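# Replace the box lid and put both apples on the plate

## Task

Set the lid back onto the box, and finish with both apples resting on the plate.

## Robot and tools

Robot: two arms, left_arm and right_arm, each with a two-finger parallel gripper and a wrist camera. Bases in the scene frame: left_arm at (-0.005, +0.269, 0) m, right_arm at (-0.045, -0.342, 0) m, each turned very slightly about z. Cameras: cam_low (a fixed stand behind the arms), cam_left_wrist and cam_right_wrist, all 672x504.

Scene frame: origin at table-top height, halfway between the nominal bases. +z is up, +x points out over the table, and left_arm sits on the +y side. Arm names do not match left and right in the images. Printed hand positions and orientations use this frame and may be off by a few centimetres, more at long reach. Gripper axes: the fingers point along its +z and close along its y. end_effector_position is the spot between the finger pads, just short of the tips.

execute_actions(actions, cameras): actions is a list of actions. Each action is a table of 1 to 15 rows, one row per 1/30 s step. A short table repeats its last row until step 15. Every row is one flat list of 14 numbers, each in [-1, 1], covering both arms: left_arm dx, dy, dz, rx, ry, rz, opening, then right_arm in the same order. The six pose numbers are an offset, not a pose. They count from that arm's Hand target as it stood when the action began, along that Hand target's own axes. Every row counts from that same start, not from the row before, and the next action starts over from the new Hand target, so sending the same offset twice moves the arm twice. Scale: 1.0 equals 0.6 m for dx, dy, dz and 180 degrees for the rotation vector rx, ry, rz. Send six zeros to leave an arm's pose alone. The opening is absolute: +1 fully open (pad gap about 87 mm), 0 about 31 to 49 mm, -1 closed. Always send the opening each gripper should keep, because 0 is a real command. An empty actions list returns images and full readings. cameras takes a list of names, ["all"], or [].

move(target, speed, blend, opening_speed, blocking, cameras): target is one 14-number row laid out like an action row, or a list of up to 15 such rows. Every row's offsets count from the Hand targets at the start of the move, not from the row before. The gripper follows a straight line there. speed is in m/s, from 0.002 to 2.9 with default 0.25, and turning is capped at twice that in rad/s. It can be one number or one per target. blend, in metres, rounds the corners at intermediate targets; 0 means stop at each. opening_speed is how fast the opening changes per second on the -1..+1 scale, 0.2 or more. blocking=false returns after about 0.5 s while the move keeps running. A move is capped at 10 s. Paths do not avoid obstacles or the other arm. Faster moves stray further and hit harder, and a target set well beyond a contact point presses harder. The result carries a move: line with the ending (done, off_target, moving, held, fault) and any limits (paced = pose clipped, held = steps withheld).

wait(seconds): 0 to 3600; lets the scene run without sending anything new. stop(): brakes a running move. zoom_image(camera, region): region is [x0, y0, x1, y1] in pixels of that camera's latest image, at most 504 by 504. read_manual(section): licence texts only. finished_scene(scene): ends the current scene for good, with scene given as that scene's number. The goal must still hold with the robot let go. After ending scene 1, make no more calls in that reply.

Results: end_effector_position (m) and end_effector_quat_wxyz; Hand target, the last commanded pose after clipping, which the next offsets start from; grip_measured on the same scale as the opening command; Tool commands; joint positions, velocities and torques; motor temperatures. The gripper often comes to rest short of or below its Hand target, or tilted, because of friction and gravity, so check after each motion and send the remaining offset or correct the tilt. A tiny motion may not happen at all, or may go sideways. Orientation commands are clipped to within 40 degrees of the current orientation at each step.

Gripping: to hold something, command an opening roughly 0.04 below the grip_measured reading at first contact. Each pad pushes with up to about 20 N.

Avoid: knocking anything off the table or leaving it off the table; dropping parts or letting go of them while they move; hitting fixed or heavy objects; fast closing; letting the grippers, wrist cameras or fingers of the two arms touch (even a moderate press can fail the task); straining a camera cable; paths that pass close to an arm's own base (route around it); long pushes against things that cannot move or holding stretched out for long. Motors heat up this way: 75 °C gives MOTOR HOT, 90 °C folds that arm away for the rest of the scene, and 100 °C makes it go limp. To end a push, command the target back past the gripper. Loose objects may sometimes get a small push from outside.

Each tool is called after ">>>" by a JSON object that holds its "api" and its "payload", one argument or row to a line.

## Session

>>> {"api": "execute_actions", "payload": {
  "actions": []
}}

Scene clock: 0.00 s.
left_arm: end_effector_position=(+0.3035, +0.1795, +0.3399) grip_measured=+1.000 end_effector_quat_wxyz=(+0.570, -0.117, +0.809, +0.086) | right_arm: end_effector_position=(+0.1661, -0.2436, +0.3645) grip_measured=+1.000 end_effector_quat_wxyz=(+0.561, -0.007, +0.810, +0.171)
Joint positions: left_arm=[-0.719 1.204 1.449 -0.811 -0.894 -0.453 1] | right_arm=[0.575 0.784 1.344 -0.885 0.227 0.364 1]
Joint velocities: within noise
Joint torques (N m): no reading
Motor temperatures (°C): left_arm=[17 23 24 23 18 19 20] | right_arm=[17 24 22 20 17 21 18]
Heat: left arm: 24 °C; right arm: 24 °C.
Hand target: left_arm +0.3034, +0.1798, +0.3463; +0.576, -0.122, +0.804, +0.080 | right_arm +0.1657, -0.2441, +0.3660; +0.562, -0.007, +0.809, +0.171
Tool commands: left_gripper/opening=+1.0 right_gripper/opening=+1.0

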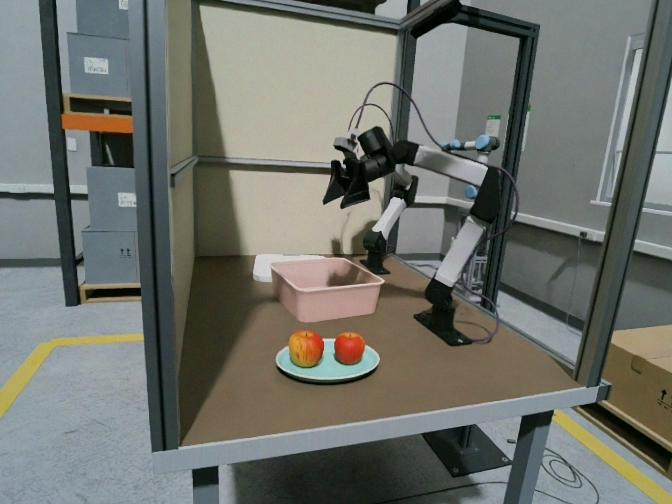

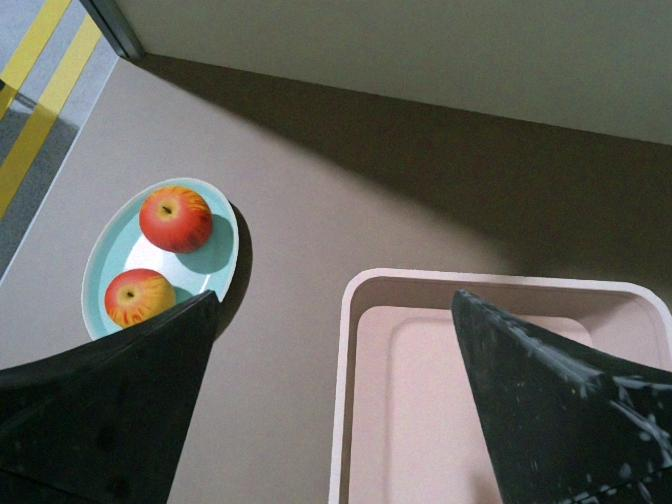

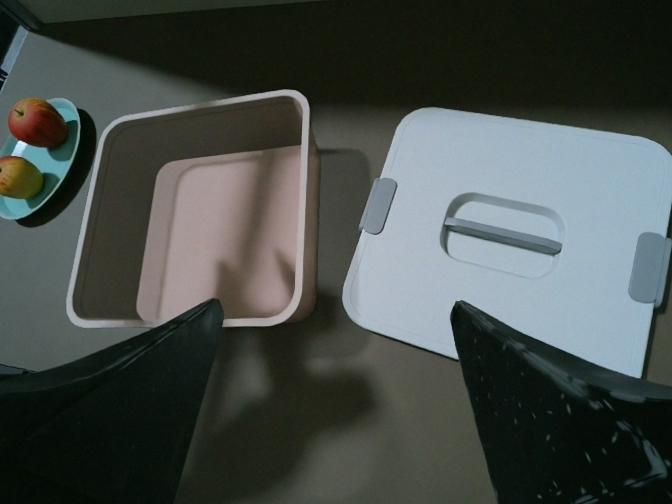

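>>> {"api": "move", "payload": {
  "target": [0.282,0,-0.015,0.011,0.395,0.023,0.6,0.314,-0.297,0.356,-0.18,0.392,-0.39,0],
  "cameras": ["all"],
  "speed": 0.35
}}

Scene clock: 59.60 s.
left_arm: end_effector_position=(+0.2441, +0.1590, +0.1893) grip_measured=+0.600 end_effector_quat_wxyz=(+0.016, -0.110, +0.994, -0.002) | right_arm: end_effector_position=(+0.3260, -0.3170, +0.0814) grip_measured=+0.000 end_effector_quat_wxyz=(+0.014, -0.656, +0.755, -0.003)
Joint positions: left_arm=[-0.376 1.705 1.725 -1.561 -0.011 -0.56 0.8] | right_arm=[0.2 1.98 1.643 -1.208 -0.009 -1.261 0.5]
Joint torques (N m): left_arm=[0.8 -7.36 5.38 0.34 0.13 0.08] | right_arm=[0.36 -8.8 8.28 0.03 0.07 -0.2]
Motor temperatures (°C): left_arm=[17 25 29 25 18 19 20] | right_arm=[17 24 24 26 17 21 18]
Heat: left arm: 29 °C; right arm: 26 °C.
Hand target: left_arm +0.2435, +0.1598, +0.1891; +0.000, -0.109, +0.994, +0.001 | right_arm +0.3263, -0.3168, +0.0798; +0.001, -0.663, +0.749, +0.001
Off the commanded pose: left_arm 0.001 m, 2 deg | right_arm 0.001 m, 2 deg.
joint sent to its limit (left arm) — joint 4 (wrist pitch), lower limit. The joint targets still meet the commanded pose.
move: done

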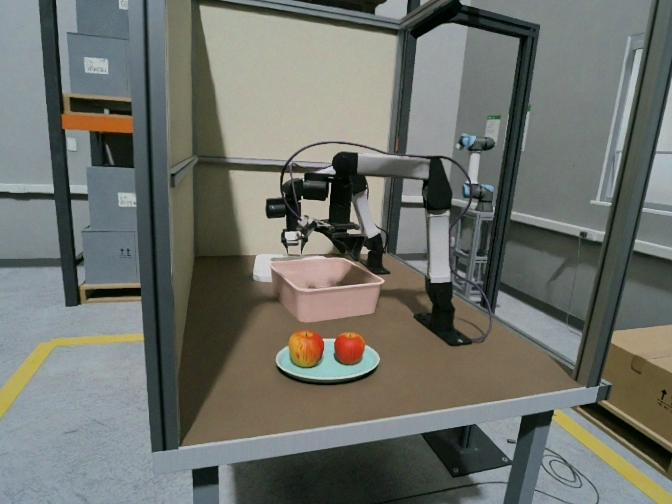

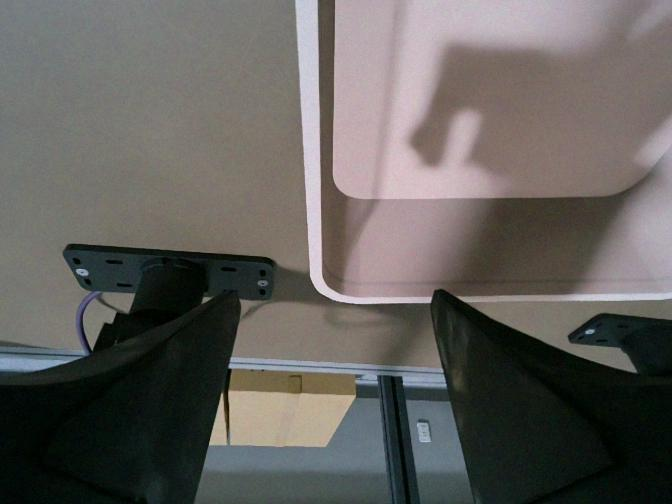

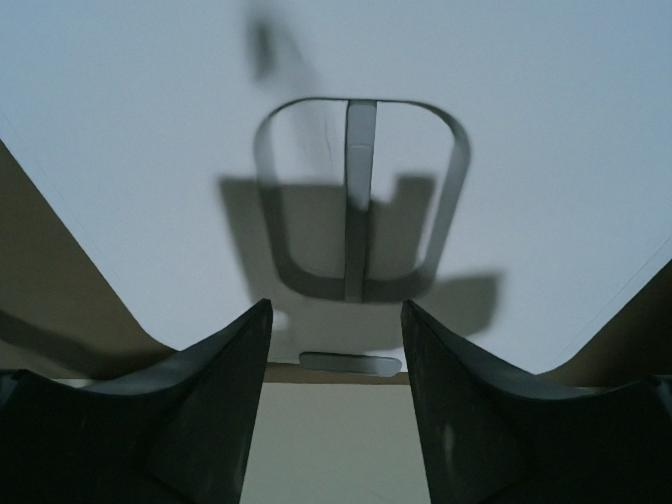

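>>> {"api": "move", "payload": {
  "target": [
    [0,0.0175,0.06,0,0,0,0.6,0.032,-0.015,0.05,0,0,0,0],
    [0,0.0175,0.16,0,0,0,0.6,0.032,-0.015,0.11,0,0,0,0],
    [0,0.0175,0.16,0,0,0,-1,0.032,-0.015,0.11,0,0,0,-1]
  ],
  "cameras": ["cam_left_wrist","cam_right_wrist"],
  "speed": 0.12,
  "opening_speed": 1.2,
  "blend": [0.01,0,0]
}}

Scene clock: 86.10 s.
left_arm: end_effector_position=(+0.2414, +0.1678, +0.0922) grip_measured=-0.633 end_effector_quat_wxyz=(-0.007, -0.107, +0.994, +0.004) | right_arm: end_effector_position=(+0.3394, -0.3347, +0.0270) grip_measured=-0.742 end_effector_quat_wxyz=(+0.019, -0.659, +0.752, -0.009)
Joint positions: left_arm=[-0.348 1.705 1.33 -1.211 -0.003 -0.527 0.184] | right_arm=[0.152 2.044 1.517 -1.001 -0.006 -1.319 0.129]
Joint torques (N m): left_arm=[0.65 -10 4.08 0.43 0 -0.01] | right_arm=[0.03 -8.76 4.31 0.36 -0.02 -0.16]
Heat: left arm: 30 °C; right arm: 28 °C.
Hand target: left_arm +0.2413, +0.1701, +0.0931; +0.000, -0.109, +0.994, +0.000 | right_arm +0.3329, -0.3367, +0.0139; +0.001, -0.663, +0.749, +0.001
Off the commanded pose: left_arm 0.003 m, 1 deg | right_arm 0.015 m, 2 deg.
move: off_target (right_arm); target 3's new opening was sent with right_arm's hand 0.015 m and 2 deg from that target

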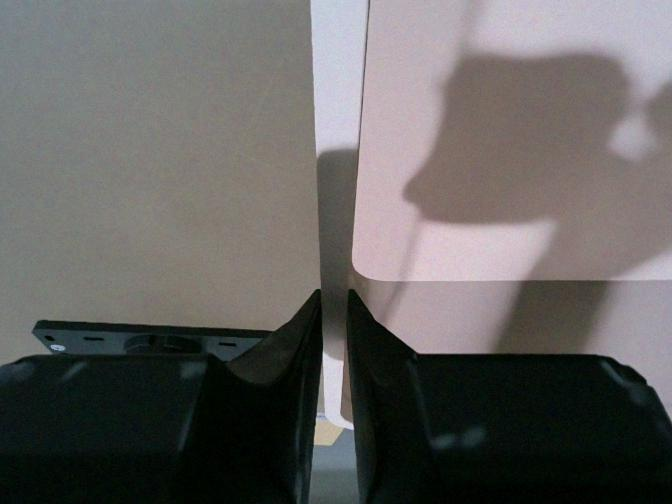

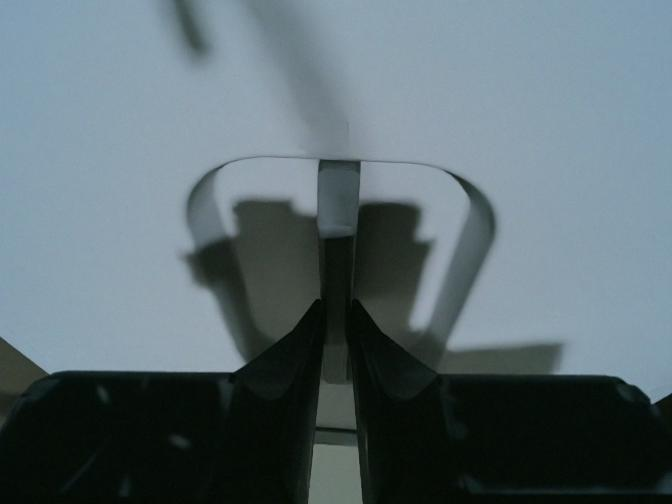

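>>> {"api": "move", "payload": {
  "target": [
    [0,0,0,0,0,0,-1,0,0,-0.15,0,0,0,-1],
    [0,0,0,0,0,0,-1,0.12,0.107,-0.298,0,0,-0.039,-1],
    [0.02,-0.245,0,0,0,0.061,-1,0.12,0.107,-0.298,0,0,-0.039,-1]
  ],
  "speed": [0.2,0.2,0.12],
  "blend": [0.03,0,0],
  "cameras": ["cam_low","cam_left_wrist"]
}}

Scene clock: 107.37 s.
left_arm: end_effector_position=(+0.2598, +0.0275, +0.0928) grip_measured=-0.637 end_effector_quat_wxyz=(+0.000, -0.012, +1.000, -0.004) | right_arm: end_effector_position=(+0.2667, -0.3992, +0.1748) grip_measured=-0.743 end_effector_quat_wxyz=(-0.003, +0.704, -0.710, -0.001)
Joint positions: left_arm=[-0.698 2.025 1.751 -1.292 0.006 -0.687 0.182] | right_arm=[-0.022 1.74 1.703 -1.53 -0.006 -1.615 0.129]
Joint torques (N m): left_arm=[-0.88 -9.2 7.35 0.15 -0.15 -0.08] | right_arm=[-0.42 -11.22 8.27 -0.17 0.02 -0.22]
Motor temperatures (°C): left_arm=[17 30 29 23 18 19 21] | right_arm=[17 30 25 23 17 21 18]
Heat: left arm: 30 °C; right arm: 30 °C.
Hand target: left_arm +0.2612, +0.0240, +0.0929; +0.000, -0.013, +1.000, +0.001 | right_arm +0.2604, -0.4008, +0.1925; -0.001, +0.707, -0.707, -0.001
Off the commanded pose: left_arm 0.004 m, 1 deg | right_arm 0.019 m, 1 deg.
joint sent to its limit (right arm) — joint 4 (wrist pitch), lower limit. The joint targets still meet the commanded pose.
move: off_target (right_arm)

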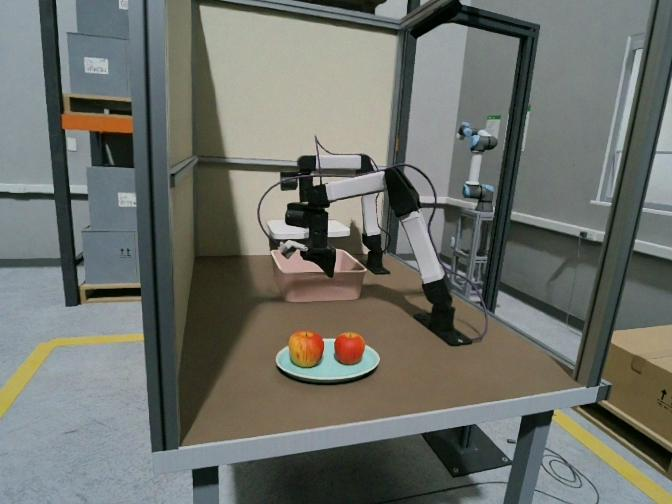

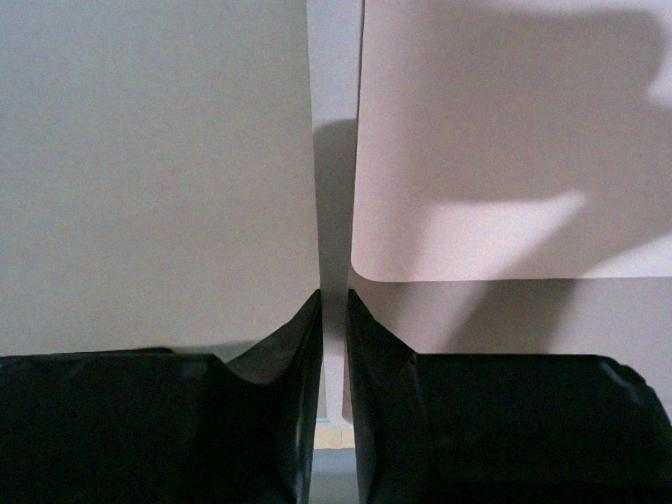

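>>> {"api": "move", "payload": {
  "target": [
    [0,0,0,0,0,0,0.3,0,0,0,0,0,0,-1],
    [0,0,-0.14,0,0,0,0.3,0,0,0,0,0,0,-1],
    [0.069,-0.04,-0.379,0.076,-0.278,-0.037,0.3,0,0,0,0,0,0,-1]
  ],
  "cameras": ["cam_left_wrist","cam_right_wrist"],
  "speed": 0.3,
  "blend": [0,0.03,0]
}}

Scene clock: 121.90 s.
left_arm: end_effector_position=(+0.2206, -0.0025, +0.3148) grip_measured=+0.300 end_effector_quat_wxyz=(+0.413, -0.059, +0.903, -0.100) | right_arm: end_effector_position=(+0.2667, -0.3992, +0.1748) grip_measured=-0.743 end_effector_quat_wxyz=(-0.003, +0.704, -0.710, -0.001)
Joint positions: left_arm=[-1.144 1.555 1.905 -1.302 -0.668 -1.018 0.65] | right_arm=[-0.022 1.74 1.703 -1.53 -0.006 -1.615 0.129]
Joint torques (N m): left_arm=[-0.55 -8.8 3.82 1.51 -0.56 -0.17] | right_arm=[-0.02 -11.26 8.05 -0.15 0.07 -0.19]
Heat: left arm: 32 °C; right arm: 33 °C.
Hand target: left_arm +0.2204, -0.0013, +0.3204; +0.423, -0.068, +0.897, -0.109 | right_arm +0.2604, -0.4008, +0.1925; -0.001, +0.707, -0.707, -0.001
Off the commanded pose: left_arm 0.006 m, 2 deg | right_arm 0.019 m, 1 deg.
joint sent to its limit (right arm) — joint 4 (wrist pitch), lower limit. The joint targets still meet the commanded pose.
move: done

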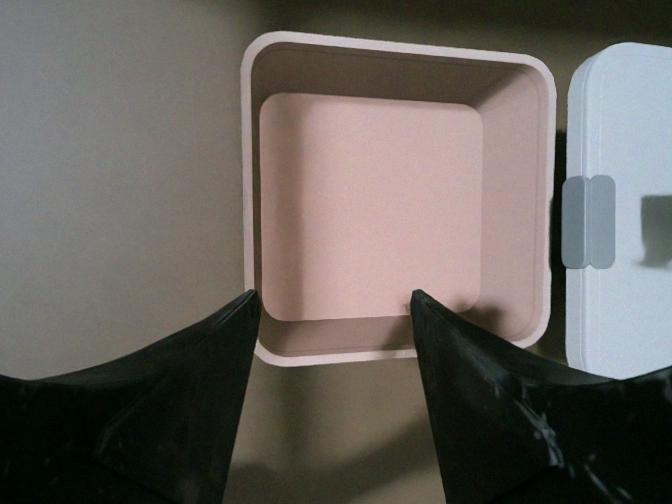

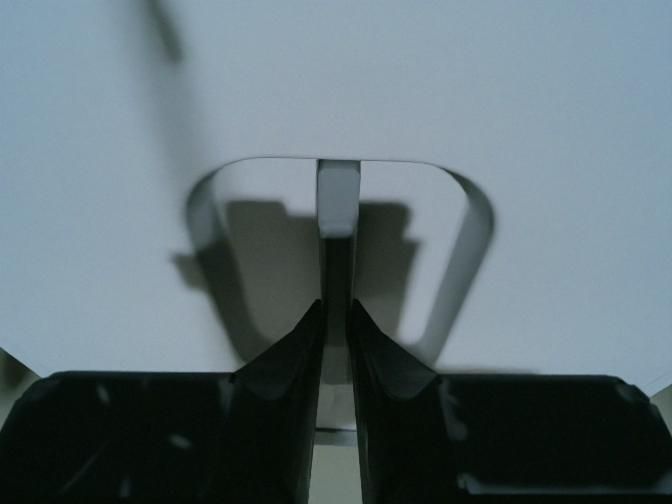

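>>> {"api": "move", "payload": {
  "target": [
    [-0.034,0.322,-0.091,0,0,0,0.3,0,0,0,0,0,0,-1],
    [-0.034,0.322,-0.091,0,0,0,0.3,-0.495,-0.033,0.03,0,0,-0.002,-1],
    [-0.034,0.322,-0.091,0,0,0,0.3,-0.495,-0.033,0.08,0,0,-0.002,-1]
  ],
  "cameras": ["all"],
  "speed": [0.4,0.25,0.08],
  "blend": [0.03,0.01,0]
}}

>>> {"api": "zoom_image", "payload": {
  "camera": "cam_low",
  "region": [240, 200, 408, 326]
}}

>>> {"api": "zoom_image", "payload": {
  "camera": "cam_left_wrist",
  "region": [392, 0, 672, 400]
}}

Scene clock: 153.97 s.
left_arm: end_effector_position=(+0.1812, +0.1991, +0.3218) grip_measured=+0.300 end_effector_quat_wxyz=(+0.422, -0.070, +0.897, -0.108) | right_arm: end_effector_position=(+0.2829, -0.0987, +0.1464) grip_measured=-0.743 end_effector_quat_wxyz=(-0.037, +0.716, -0.698, +0.002)
Joint positions: left_arm=[-0.484 0.911 1.502 -1.279 -0.215 -0.502 0.65] | right_arm=[0.747 2.185 2.218 -1.53 -0.001 -0.88 0.128]
Joint torques (N m): left_arm=[0.72 0.49 3.67 1.94 0.07 0.09] | right_arm=[-0.31 -10.78 7.68 0.1 0.02 0.06]
Motor temperatures (°C): left_arm=[17 30 29 25 18 19 20] | right_arm=[17 35 28 22 17 21 19]
Heat: left arm: 30 °C; right arm: 35 °C.
Hand target: left_arm +0.1855, +0.1975, +0.3203; +0.423, -0.067, +0.897, -0.109 | right_arm +0.2800, -0.1037, +0.1453; -0.001, +0.710, -0.705, -0.001
Off the commanded pose: left_arm 0.005 m, 0 deg | right_arm 0.006 m, 4 deg.
joint sent to its limit (right arm) — joint 4 (wrist pitch), lower limit. The joint targets still meet the commanded pose.
move: off_target (right_arm)

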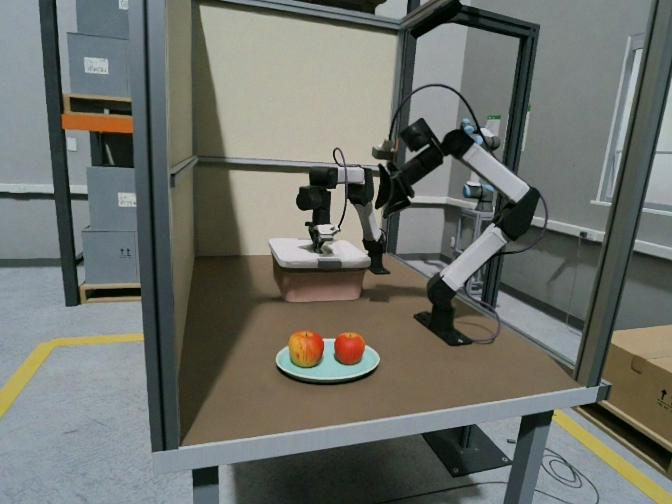

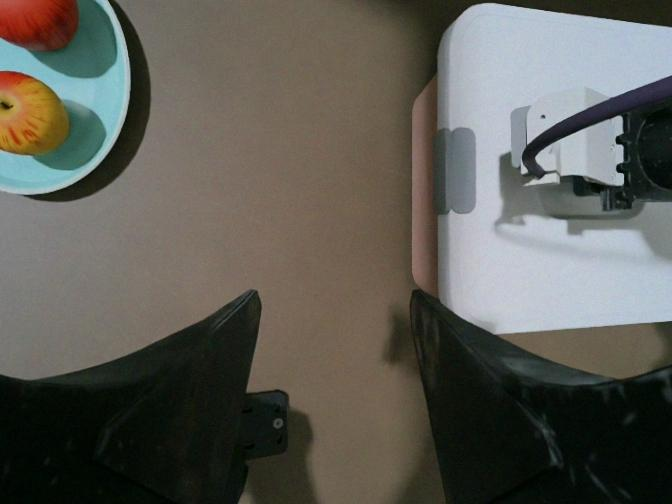

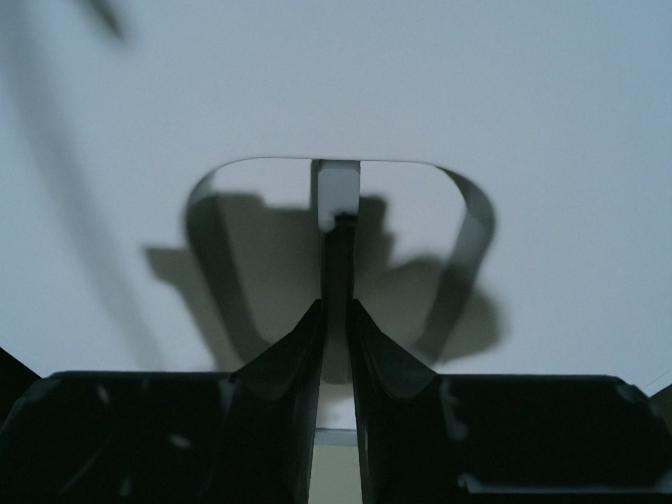

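Scaled by 3.000 from the camera's image (finer frame: 960x720).

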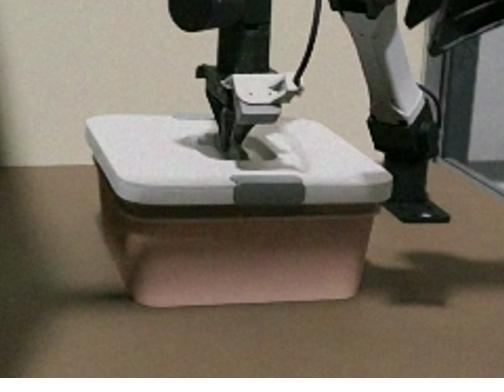

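Scaled by 1.260 from the camera's image (finer frame: 960x720).

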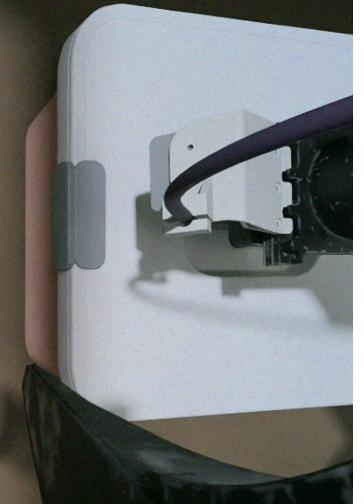

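>>> {"api": "move", "payload": {
  "target": [0,0,0,0,0,0,0.3,0,0,0.042,0,0,0,-1],
  "cameras": ["all"],
  "speed": 0.04
}}

>>> {"api": "zoom_image", "payload": {
  "camera": "cam_low",
  "region": [240, 200, 408, 326]
}}

>>> {"api": "zoom_image", "payload": {
  "camera": "cam_left_wrist",
  "region": [392, 0, 672, 400]
}}

Scene clock: 163.10 s.
left_arm: end_effector_position=(+0.1812, +0.1991, +0.3218) grip_measured=+0.300 end_effector_quat_wxyz=(+0.422, -0.070, +0.897, -0.108) | right_arm: end_effector_position=(+0.2817, -0.0997, +0.1308) grip_measured=-0.743 end_effector_quat_wxyz=(-0.020, +0.715, -0.699, +0.001)
Joint positions: left_arm=[-0.484 0.911 1.502 -1.279 -0.215 -0.502 0.65] | right_arm=[0.747 2.203 2.181 -1.509 -0.001 -0.877 0.128]
Joint torques (N m): left_arm=[0.85 0.51 3.45 1.94 0.04 0.11] | right_arm=[-0.43 -10.54 5.01 0.28 0.01 0.05]
Heat: left arm: 29 °C; right arm: 34 °C.
Hand target: left_arm +0.1855, +0.1975, +0.3203; +0.423, -0.067, +0.897, -0.109 | right_arm +0.2800, -0.1036, +0.1202; -0.001, +0.710, -0.705, -0.001
Off the commanded pose: left_arm 0.005 m, 0 deg | right_arm 0.011 m, 2 deg.
move: off_target (right_arm)

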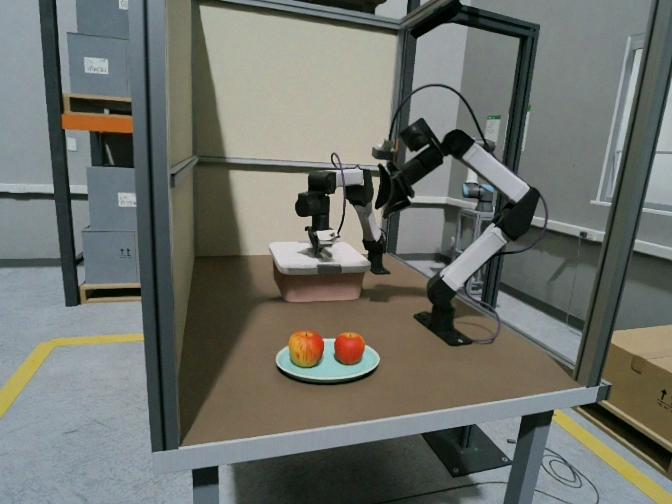

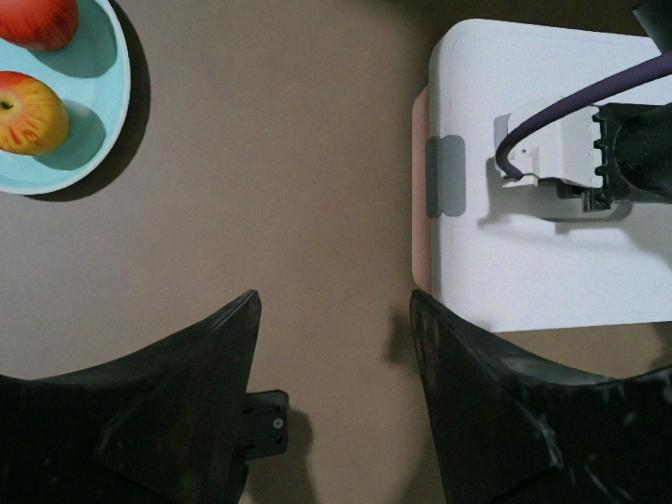

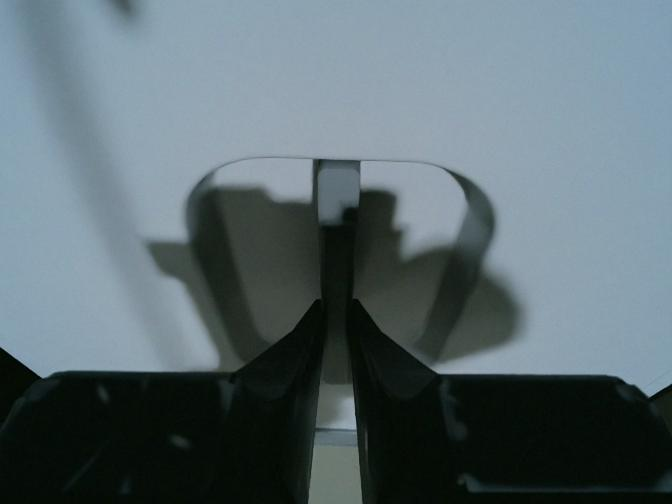

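Scaled by 3.000 from the camera's image (finer frame: 960x720).

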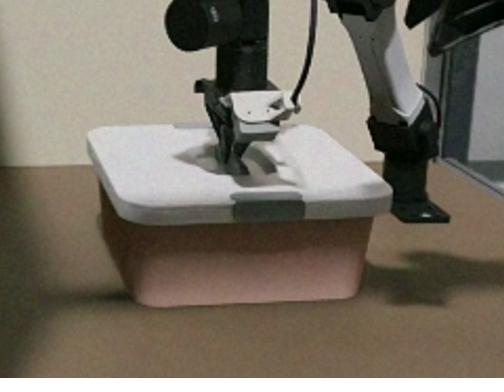

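Scaled by 1.260 from the camera's image (finer frame: 960x720).

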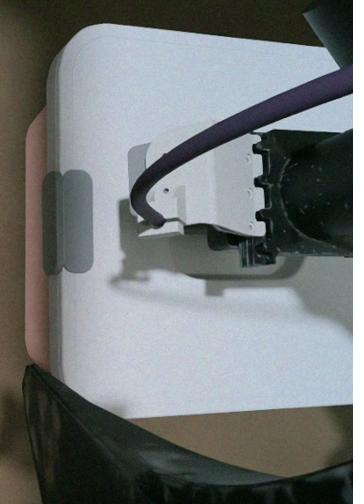

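>>> {"api": "move", "payload": {
  "target": [0,0,0,0,0,0,0.3,0.005,-0.001,0.03,0,0,0,-1],
  "cameras": ["all"],
  "speed": 0.04
}}

>>> {"api": "zoom_image", "payload": {
  "camera": "cam_low",
  "region": [240, 200, 408, 326]
}}

>>> {"api": "zoom_image", "payload": {
  "camera": "cam_left_wrist",
  "region": [392, 0, 672, 400]
}}

Scene clock: 172.90 s.
left_arm: end_effector_position=(+0.1812, +0.1991, +0.3218) grip_measured=+0.300 end_effector_quat_wxyz=(+0.422, -0.070, +0.897, -0.108) | right_arm: end_effector_position=(+0.2816, -0.1033, +0.1155) grip_measured=-0.743 end_effector_quat_wxyz=(-0.013, +0.714, -0.700, +0.004)
Joint positions: left_arm=[-0.484 0.911 1.502 -1.279 -0.215 -0.502 0.65] | right_arm=[0.744 2.193 2.102 -1.453 0.006 -0.877 0.129]
Joint torques (N m): left_arm=[0.69 0.69 3.54 1.99 -0.02 0.12] | right_arm=[-0.72 -11.79 2.26 0.57 -0.03 -0.03]
Heat: left arm: 29 °C; right arm: 33 °C.
Hand target: left_arm +0.1855, +0.1975, +0.3203; +0.423, -0.067, +0.897, -0.109 | right_arm +0.2806, -0.1066, +0.1020; -0.001, +0.709, -0.705, -0.001
Off the commanded pose: left_arm 0.005 m, 0 deg | right_arm 0.014 m, 2 deg.
move: off_target (right_arm)

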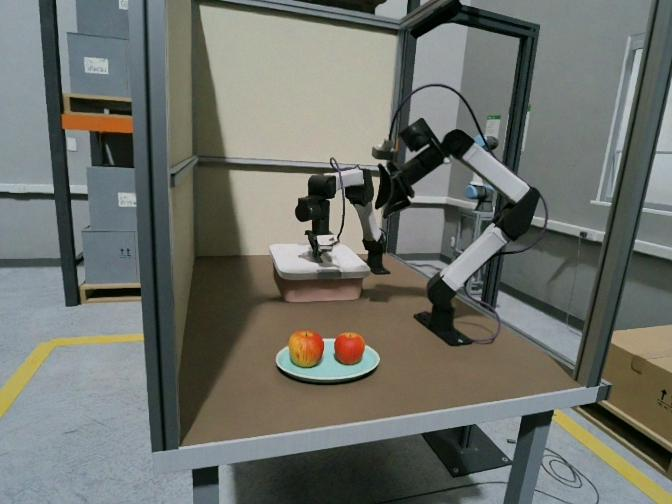

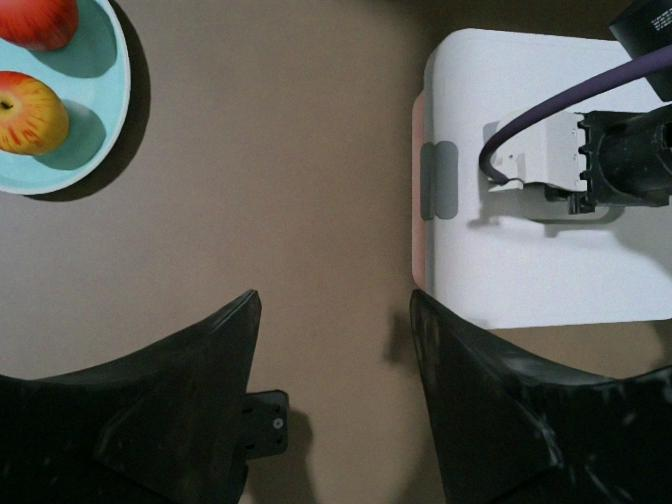

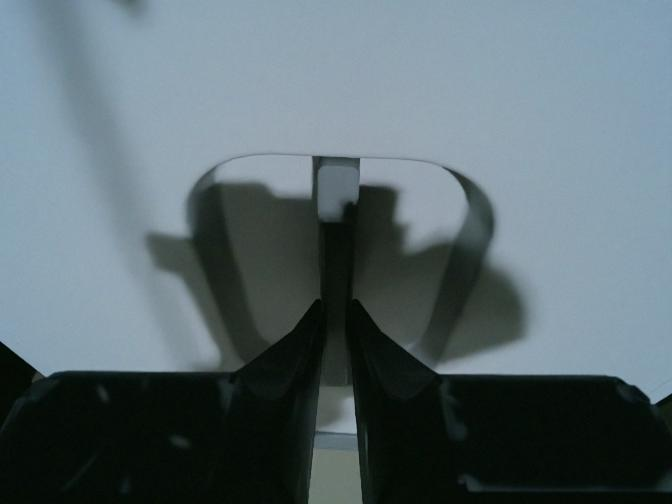

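Scaled by 3.000 from the camera's image (finer frame: 960x720).

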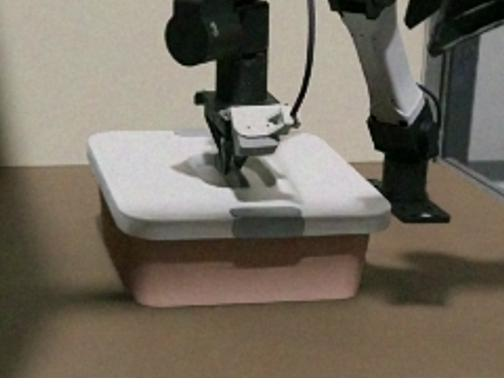

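Scaled by 1.260 from the camera's image (finer frame: 960x720).

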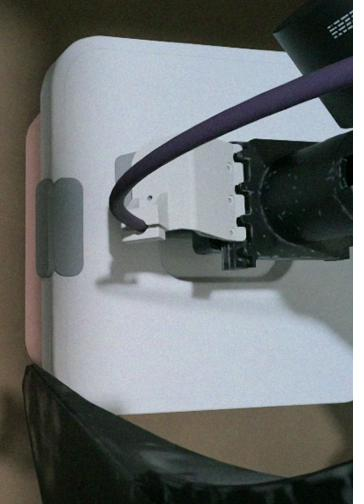

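>>> {"api": "move", "payload": {
  "target": [
    [0,0,0,0,0,0,0.3,0,0,-0.03,0,0,0,-1],
    [0,0,0,0,0,0,0.3,0.009,0,-0.025,0,0,0,-1],
    [0,0,0,0,0,0,0.3,0.009,0,0.008,0,0,0,-1]
  ],
  "cameras": ["all"],
  "speed": 0.06
}}

>>> {"api": "zoom_image", "payload": {
  "camera": "cam_low",
  "region": [240, 200, 408, 326]
}}

>>> {"api": "zoom_image", "payload": {
  "camera": "cam_left_wrist",
  "region": [392, 0, 672, 400]
}}

Scene clock: 183.13 s.
left_arm: end_effector_position=(+0.1812, +0.1991, +0.3218) grip_measured=+0.300 end_effector_quat_wxyz=(+0.422, -0.070, +0.897, -0.108) | right_arm: end_effector_position=(+0.2833, -0.1089, +0.1067) grip_measured=-0.742 end_effector_quat_wxyz=(-0.011, +0.709, -0.705, +0.003)
Joint positions: left_arm=[-0.484 0.911 1.502 -1.279 -0.215 -0.502 0.65] | right_arm=[0.729 2.182 2.049 -1.414 0.004 -0.877 0.129]
Joint torques (N m): left_arm=[0.85 0.42 3.62 1.94 -0.01 0.14] | right_arm=[-0.2 -12.45 2.59 0.53 -0.07 -0.15]
Heat: left arm: 28 °C; right arm: 35 °C.
Hand target: left_arm +0.1855, +0.1975, +0.3203; +0.423, -0.067, +0.897, -0.109 | right_arm +0.2807, -0.1120, +0.0973; -0.001, +0.710, -0.705, -0.001
Off the commanded pose: left_arm 0.005 m, 0 deg | right_arm 0.010 m, 1 deg.
move: done

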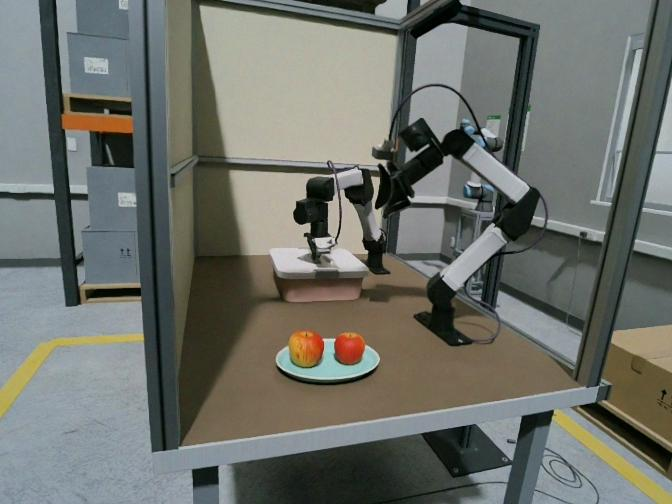

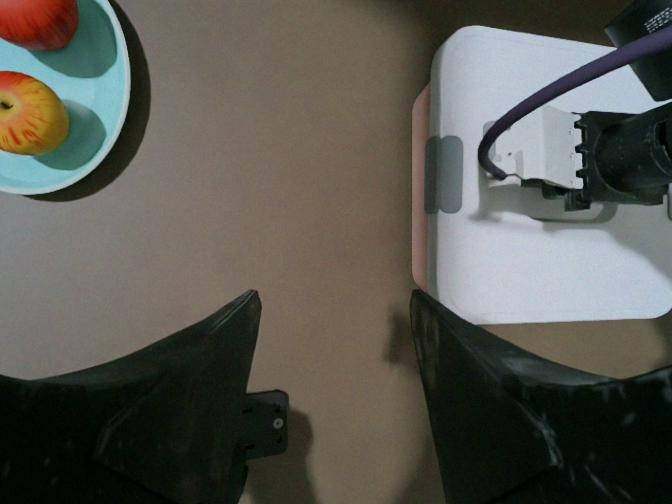

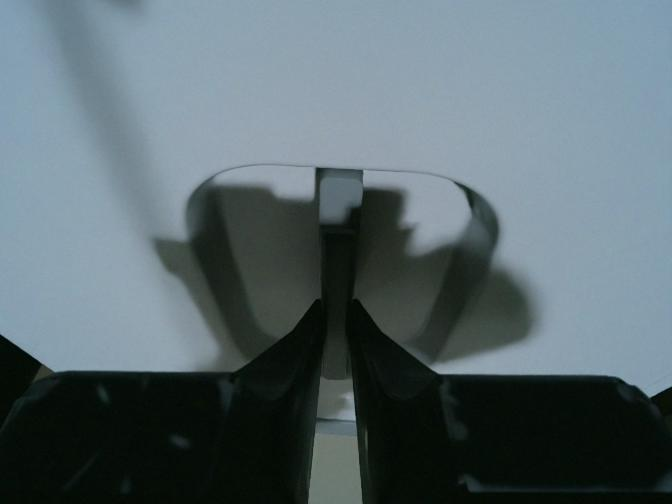

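Scaled by 3.000 from the camera's image (finer frame: 960x720).

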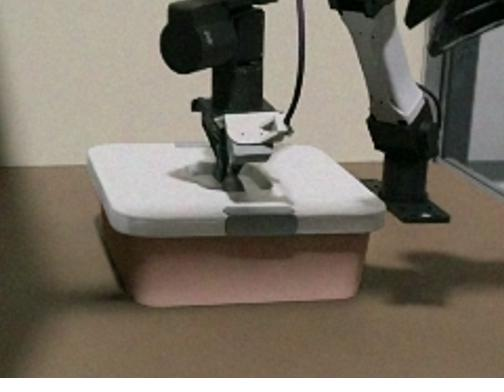

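Scaled by 1.260 from the camera's image (finer frame: 960x720).

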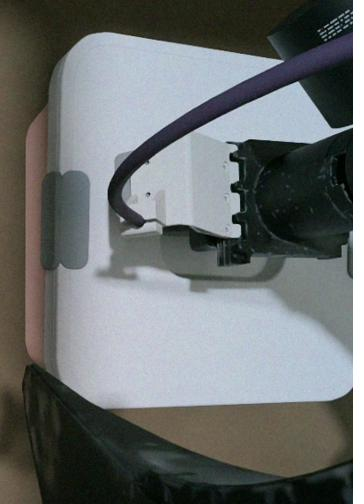

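>>> {"api": "move", "payload": {
  "target": [
    [0,0,0,0,0,0,0.3,0,0,0.015,0,0,0,-1],
    [0,0,0,0,0,0,0.3,0,0,0.002,0,0,0,-0.3],
    [0,0,0,0,0,0,0.3,0,0,-0.12,0,0,0,-0.3]
  ],
  "cameras": ["all"],
  "speed": [0.04,0.04,0.12],
  "opening_speed": 0.8
}}

>>> {"api": "zoom_image", "payload": {
  "camera": "cam_low",
  "region": [240, 200, 408, 326]
}}

>>> {"api": "zoom_image", "payload": {
  "camera": "cam_left_wrist",
  "region": [392, 0, 672, 400]
}}

Scene clock: 193.47 s.
left_arm: end_effector_position=(+0.1812, +0.1991, +0.3218) grip_measured=+0.300 end_effector_quat_wxyz=(+0.422, -0.070, +0.897, -0.108) | right_arm: end_effector_position=(+0.2854, -0.1076, +0.1509) grip_measured=-0.300 end_effector_quat_wxyz=(-0.040, +0.708, -0.705, +0.006)
Joint positions: left_arm=[-0.484 0.911 1.502 -1.279 -0.215 -0.502 0.65] | right_arm=[0.729 2.164 2.202 -1.528 0.005 -0.877 0.35]
Joint torques (N m): left_arm=[0.85 0.73 3.71 1.99 0.04 0.13] | right_arm=[0.01 -15.04 7.97 0.06 0.03 -0.17]
Heat: left arm: 28 °C; right arm: 36 °C.
Hand target: left_arm +0.1855, +0.1975, +0.3203; +0.423, -0.067, +0.897, -0.109 | right_arm +0.2807, -0.1121, +0.1693; -0.001, +0.710, -0.705, -0.001
Off the commanded pose: left_arm 0.005 m, 0 deg | right_arm 0.020 m, 5 deg.
joint sent to its limit (right arm) — joint 4 (wrist pitch), lower limit. The joint targets are off in orientation, not in position.
move: off_target (right_arm); target 2's new opening was sent with right_arm's hand 0.011 m and 2 deg from that target

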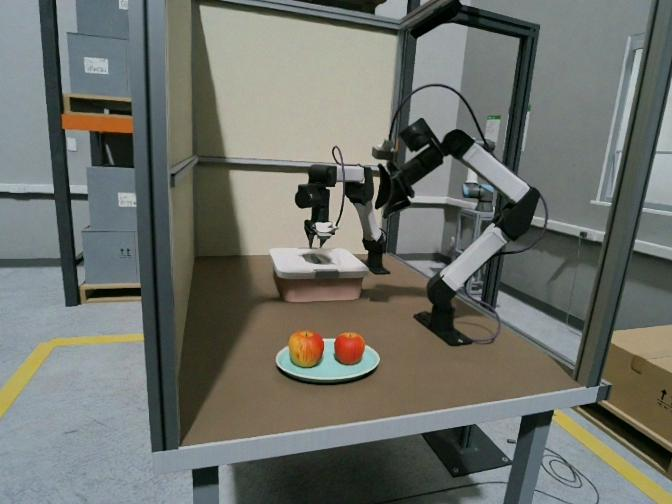

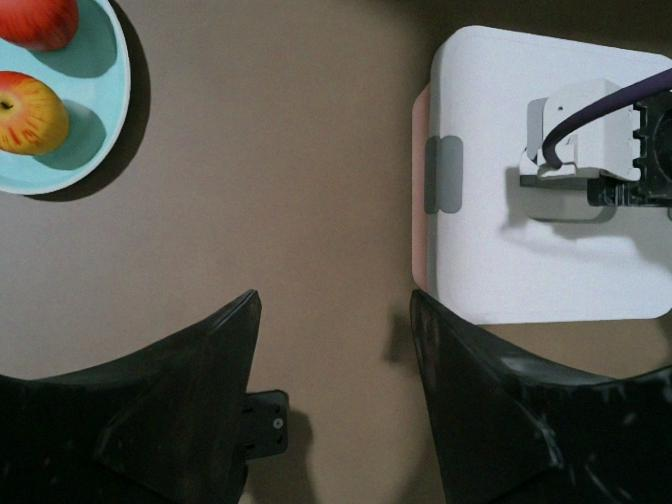

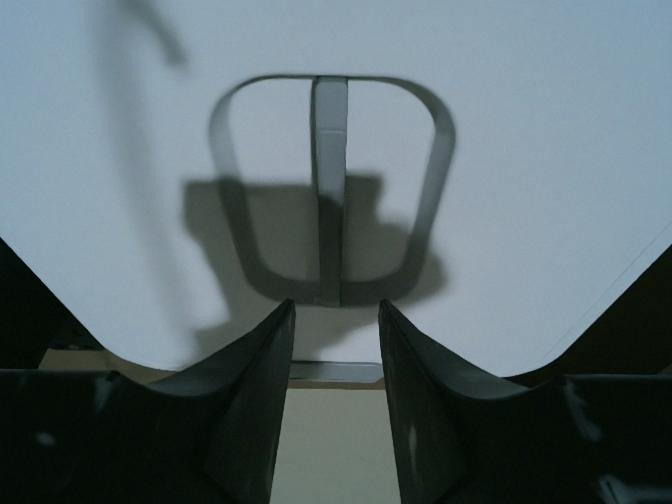

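Scaled by 3.000 from the camera's image (finer frame: 960x720).

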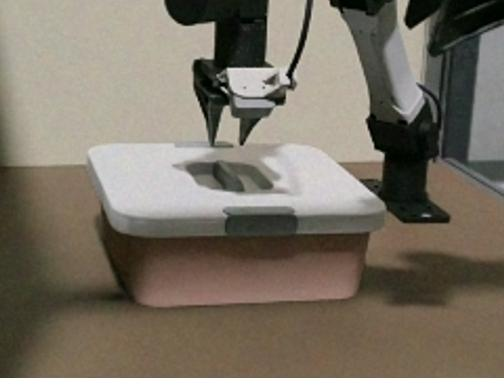

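Scaled by 1.260 from the camera's image (finer frame: 960x720).

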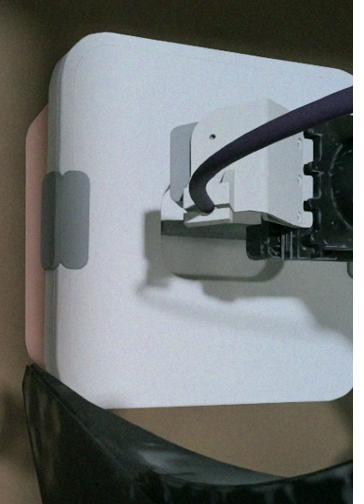

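>>> {"api": "finished_scene", "payload": {
  "scene": 3
}}

The scene is finished: the task was done.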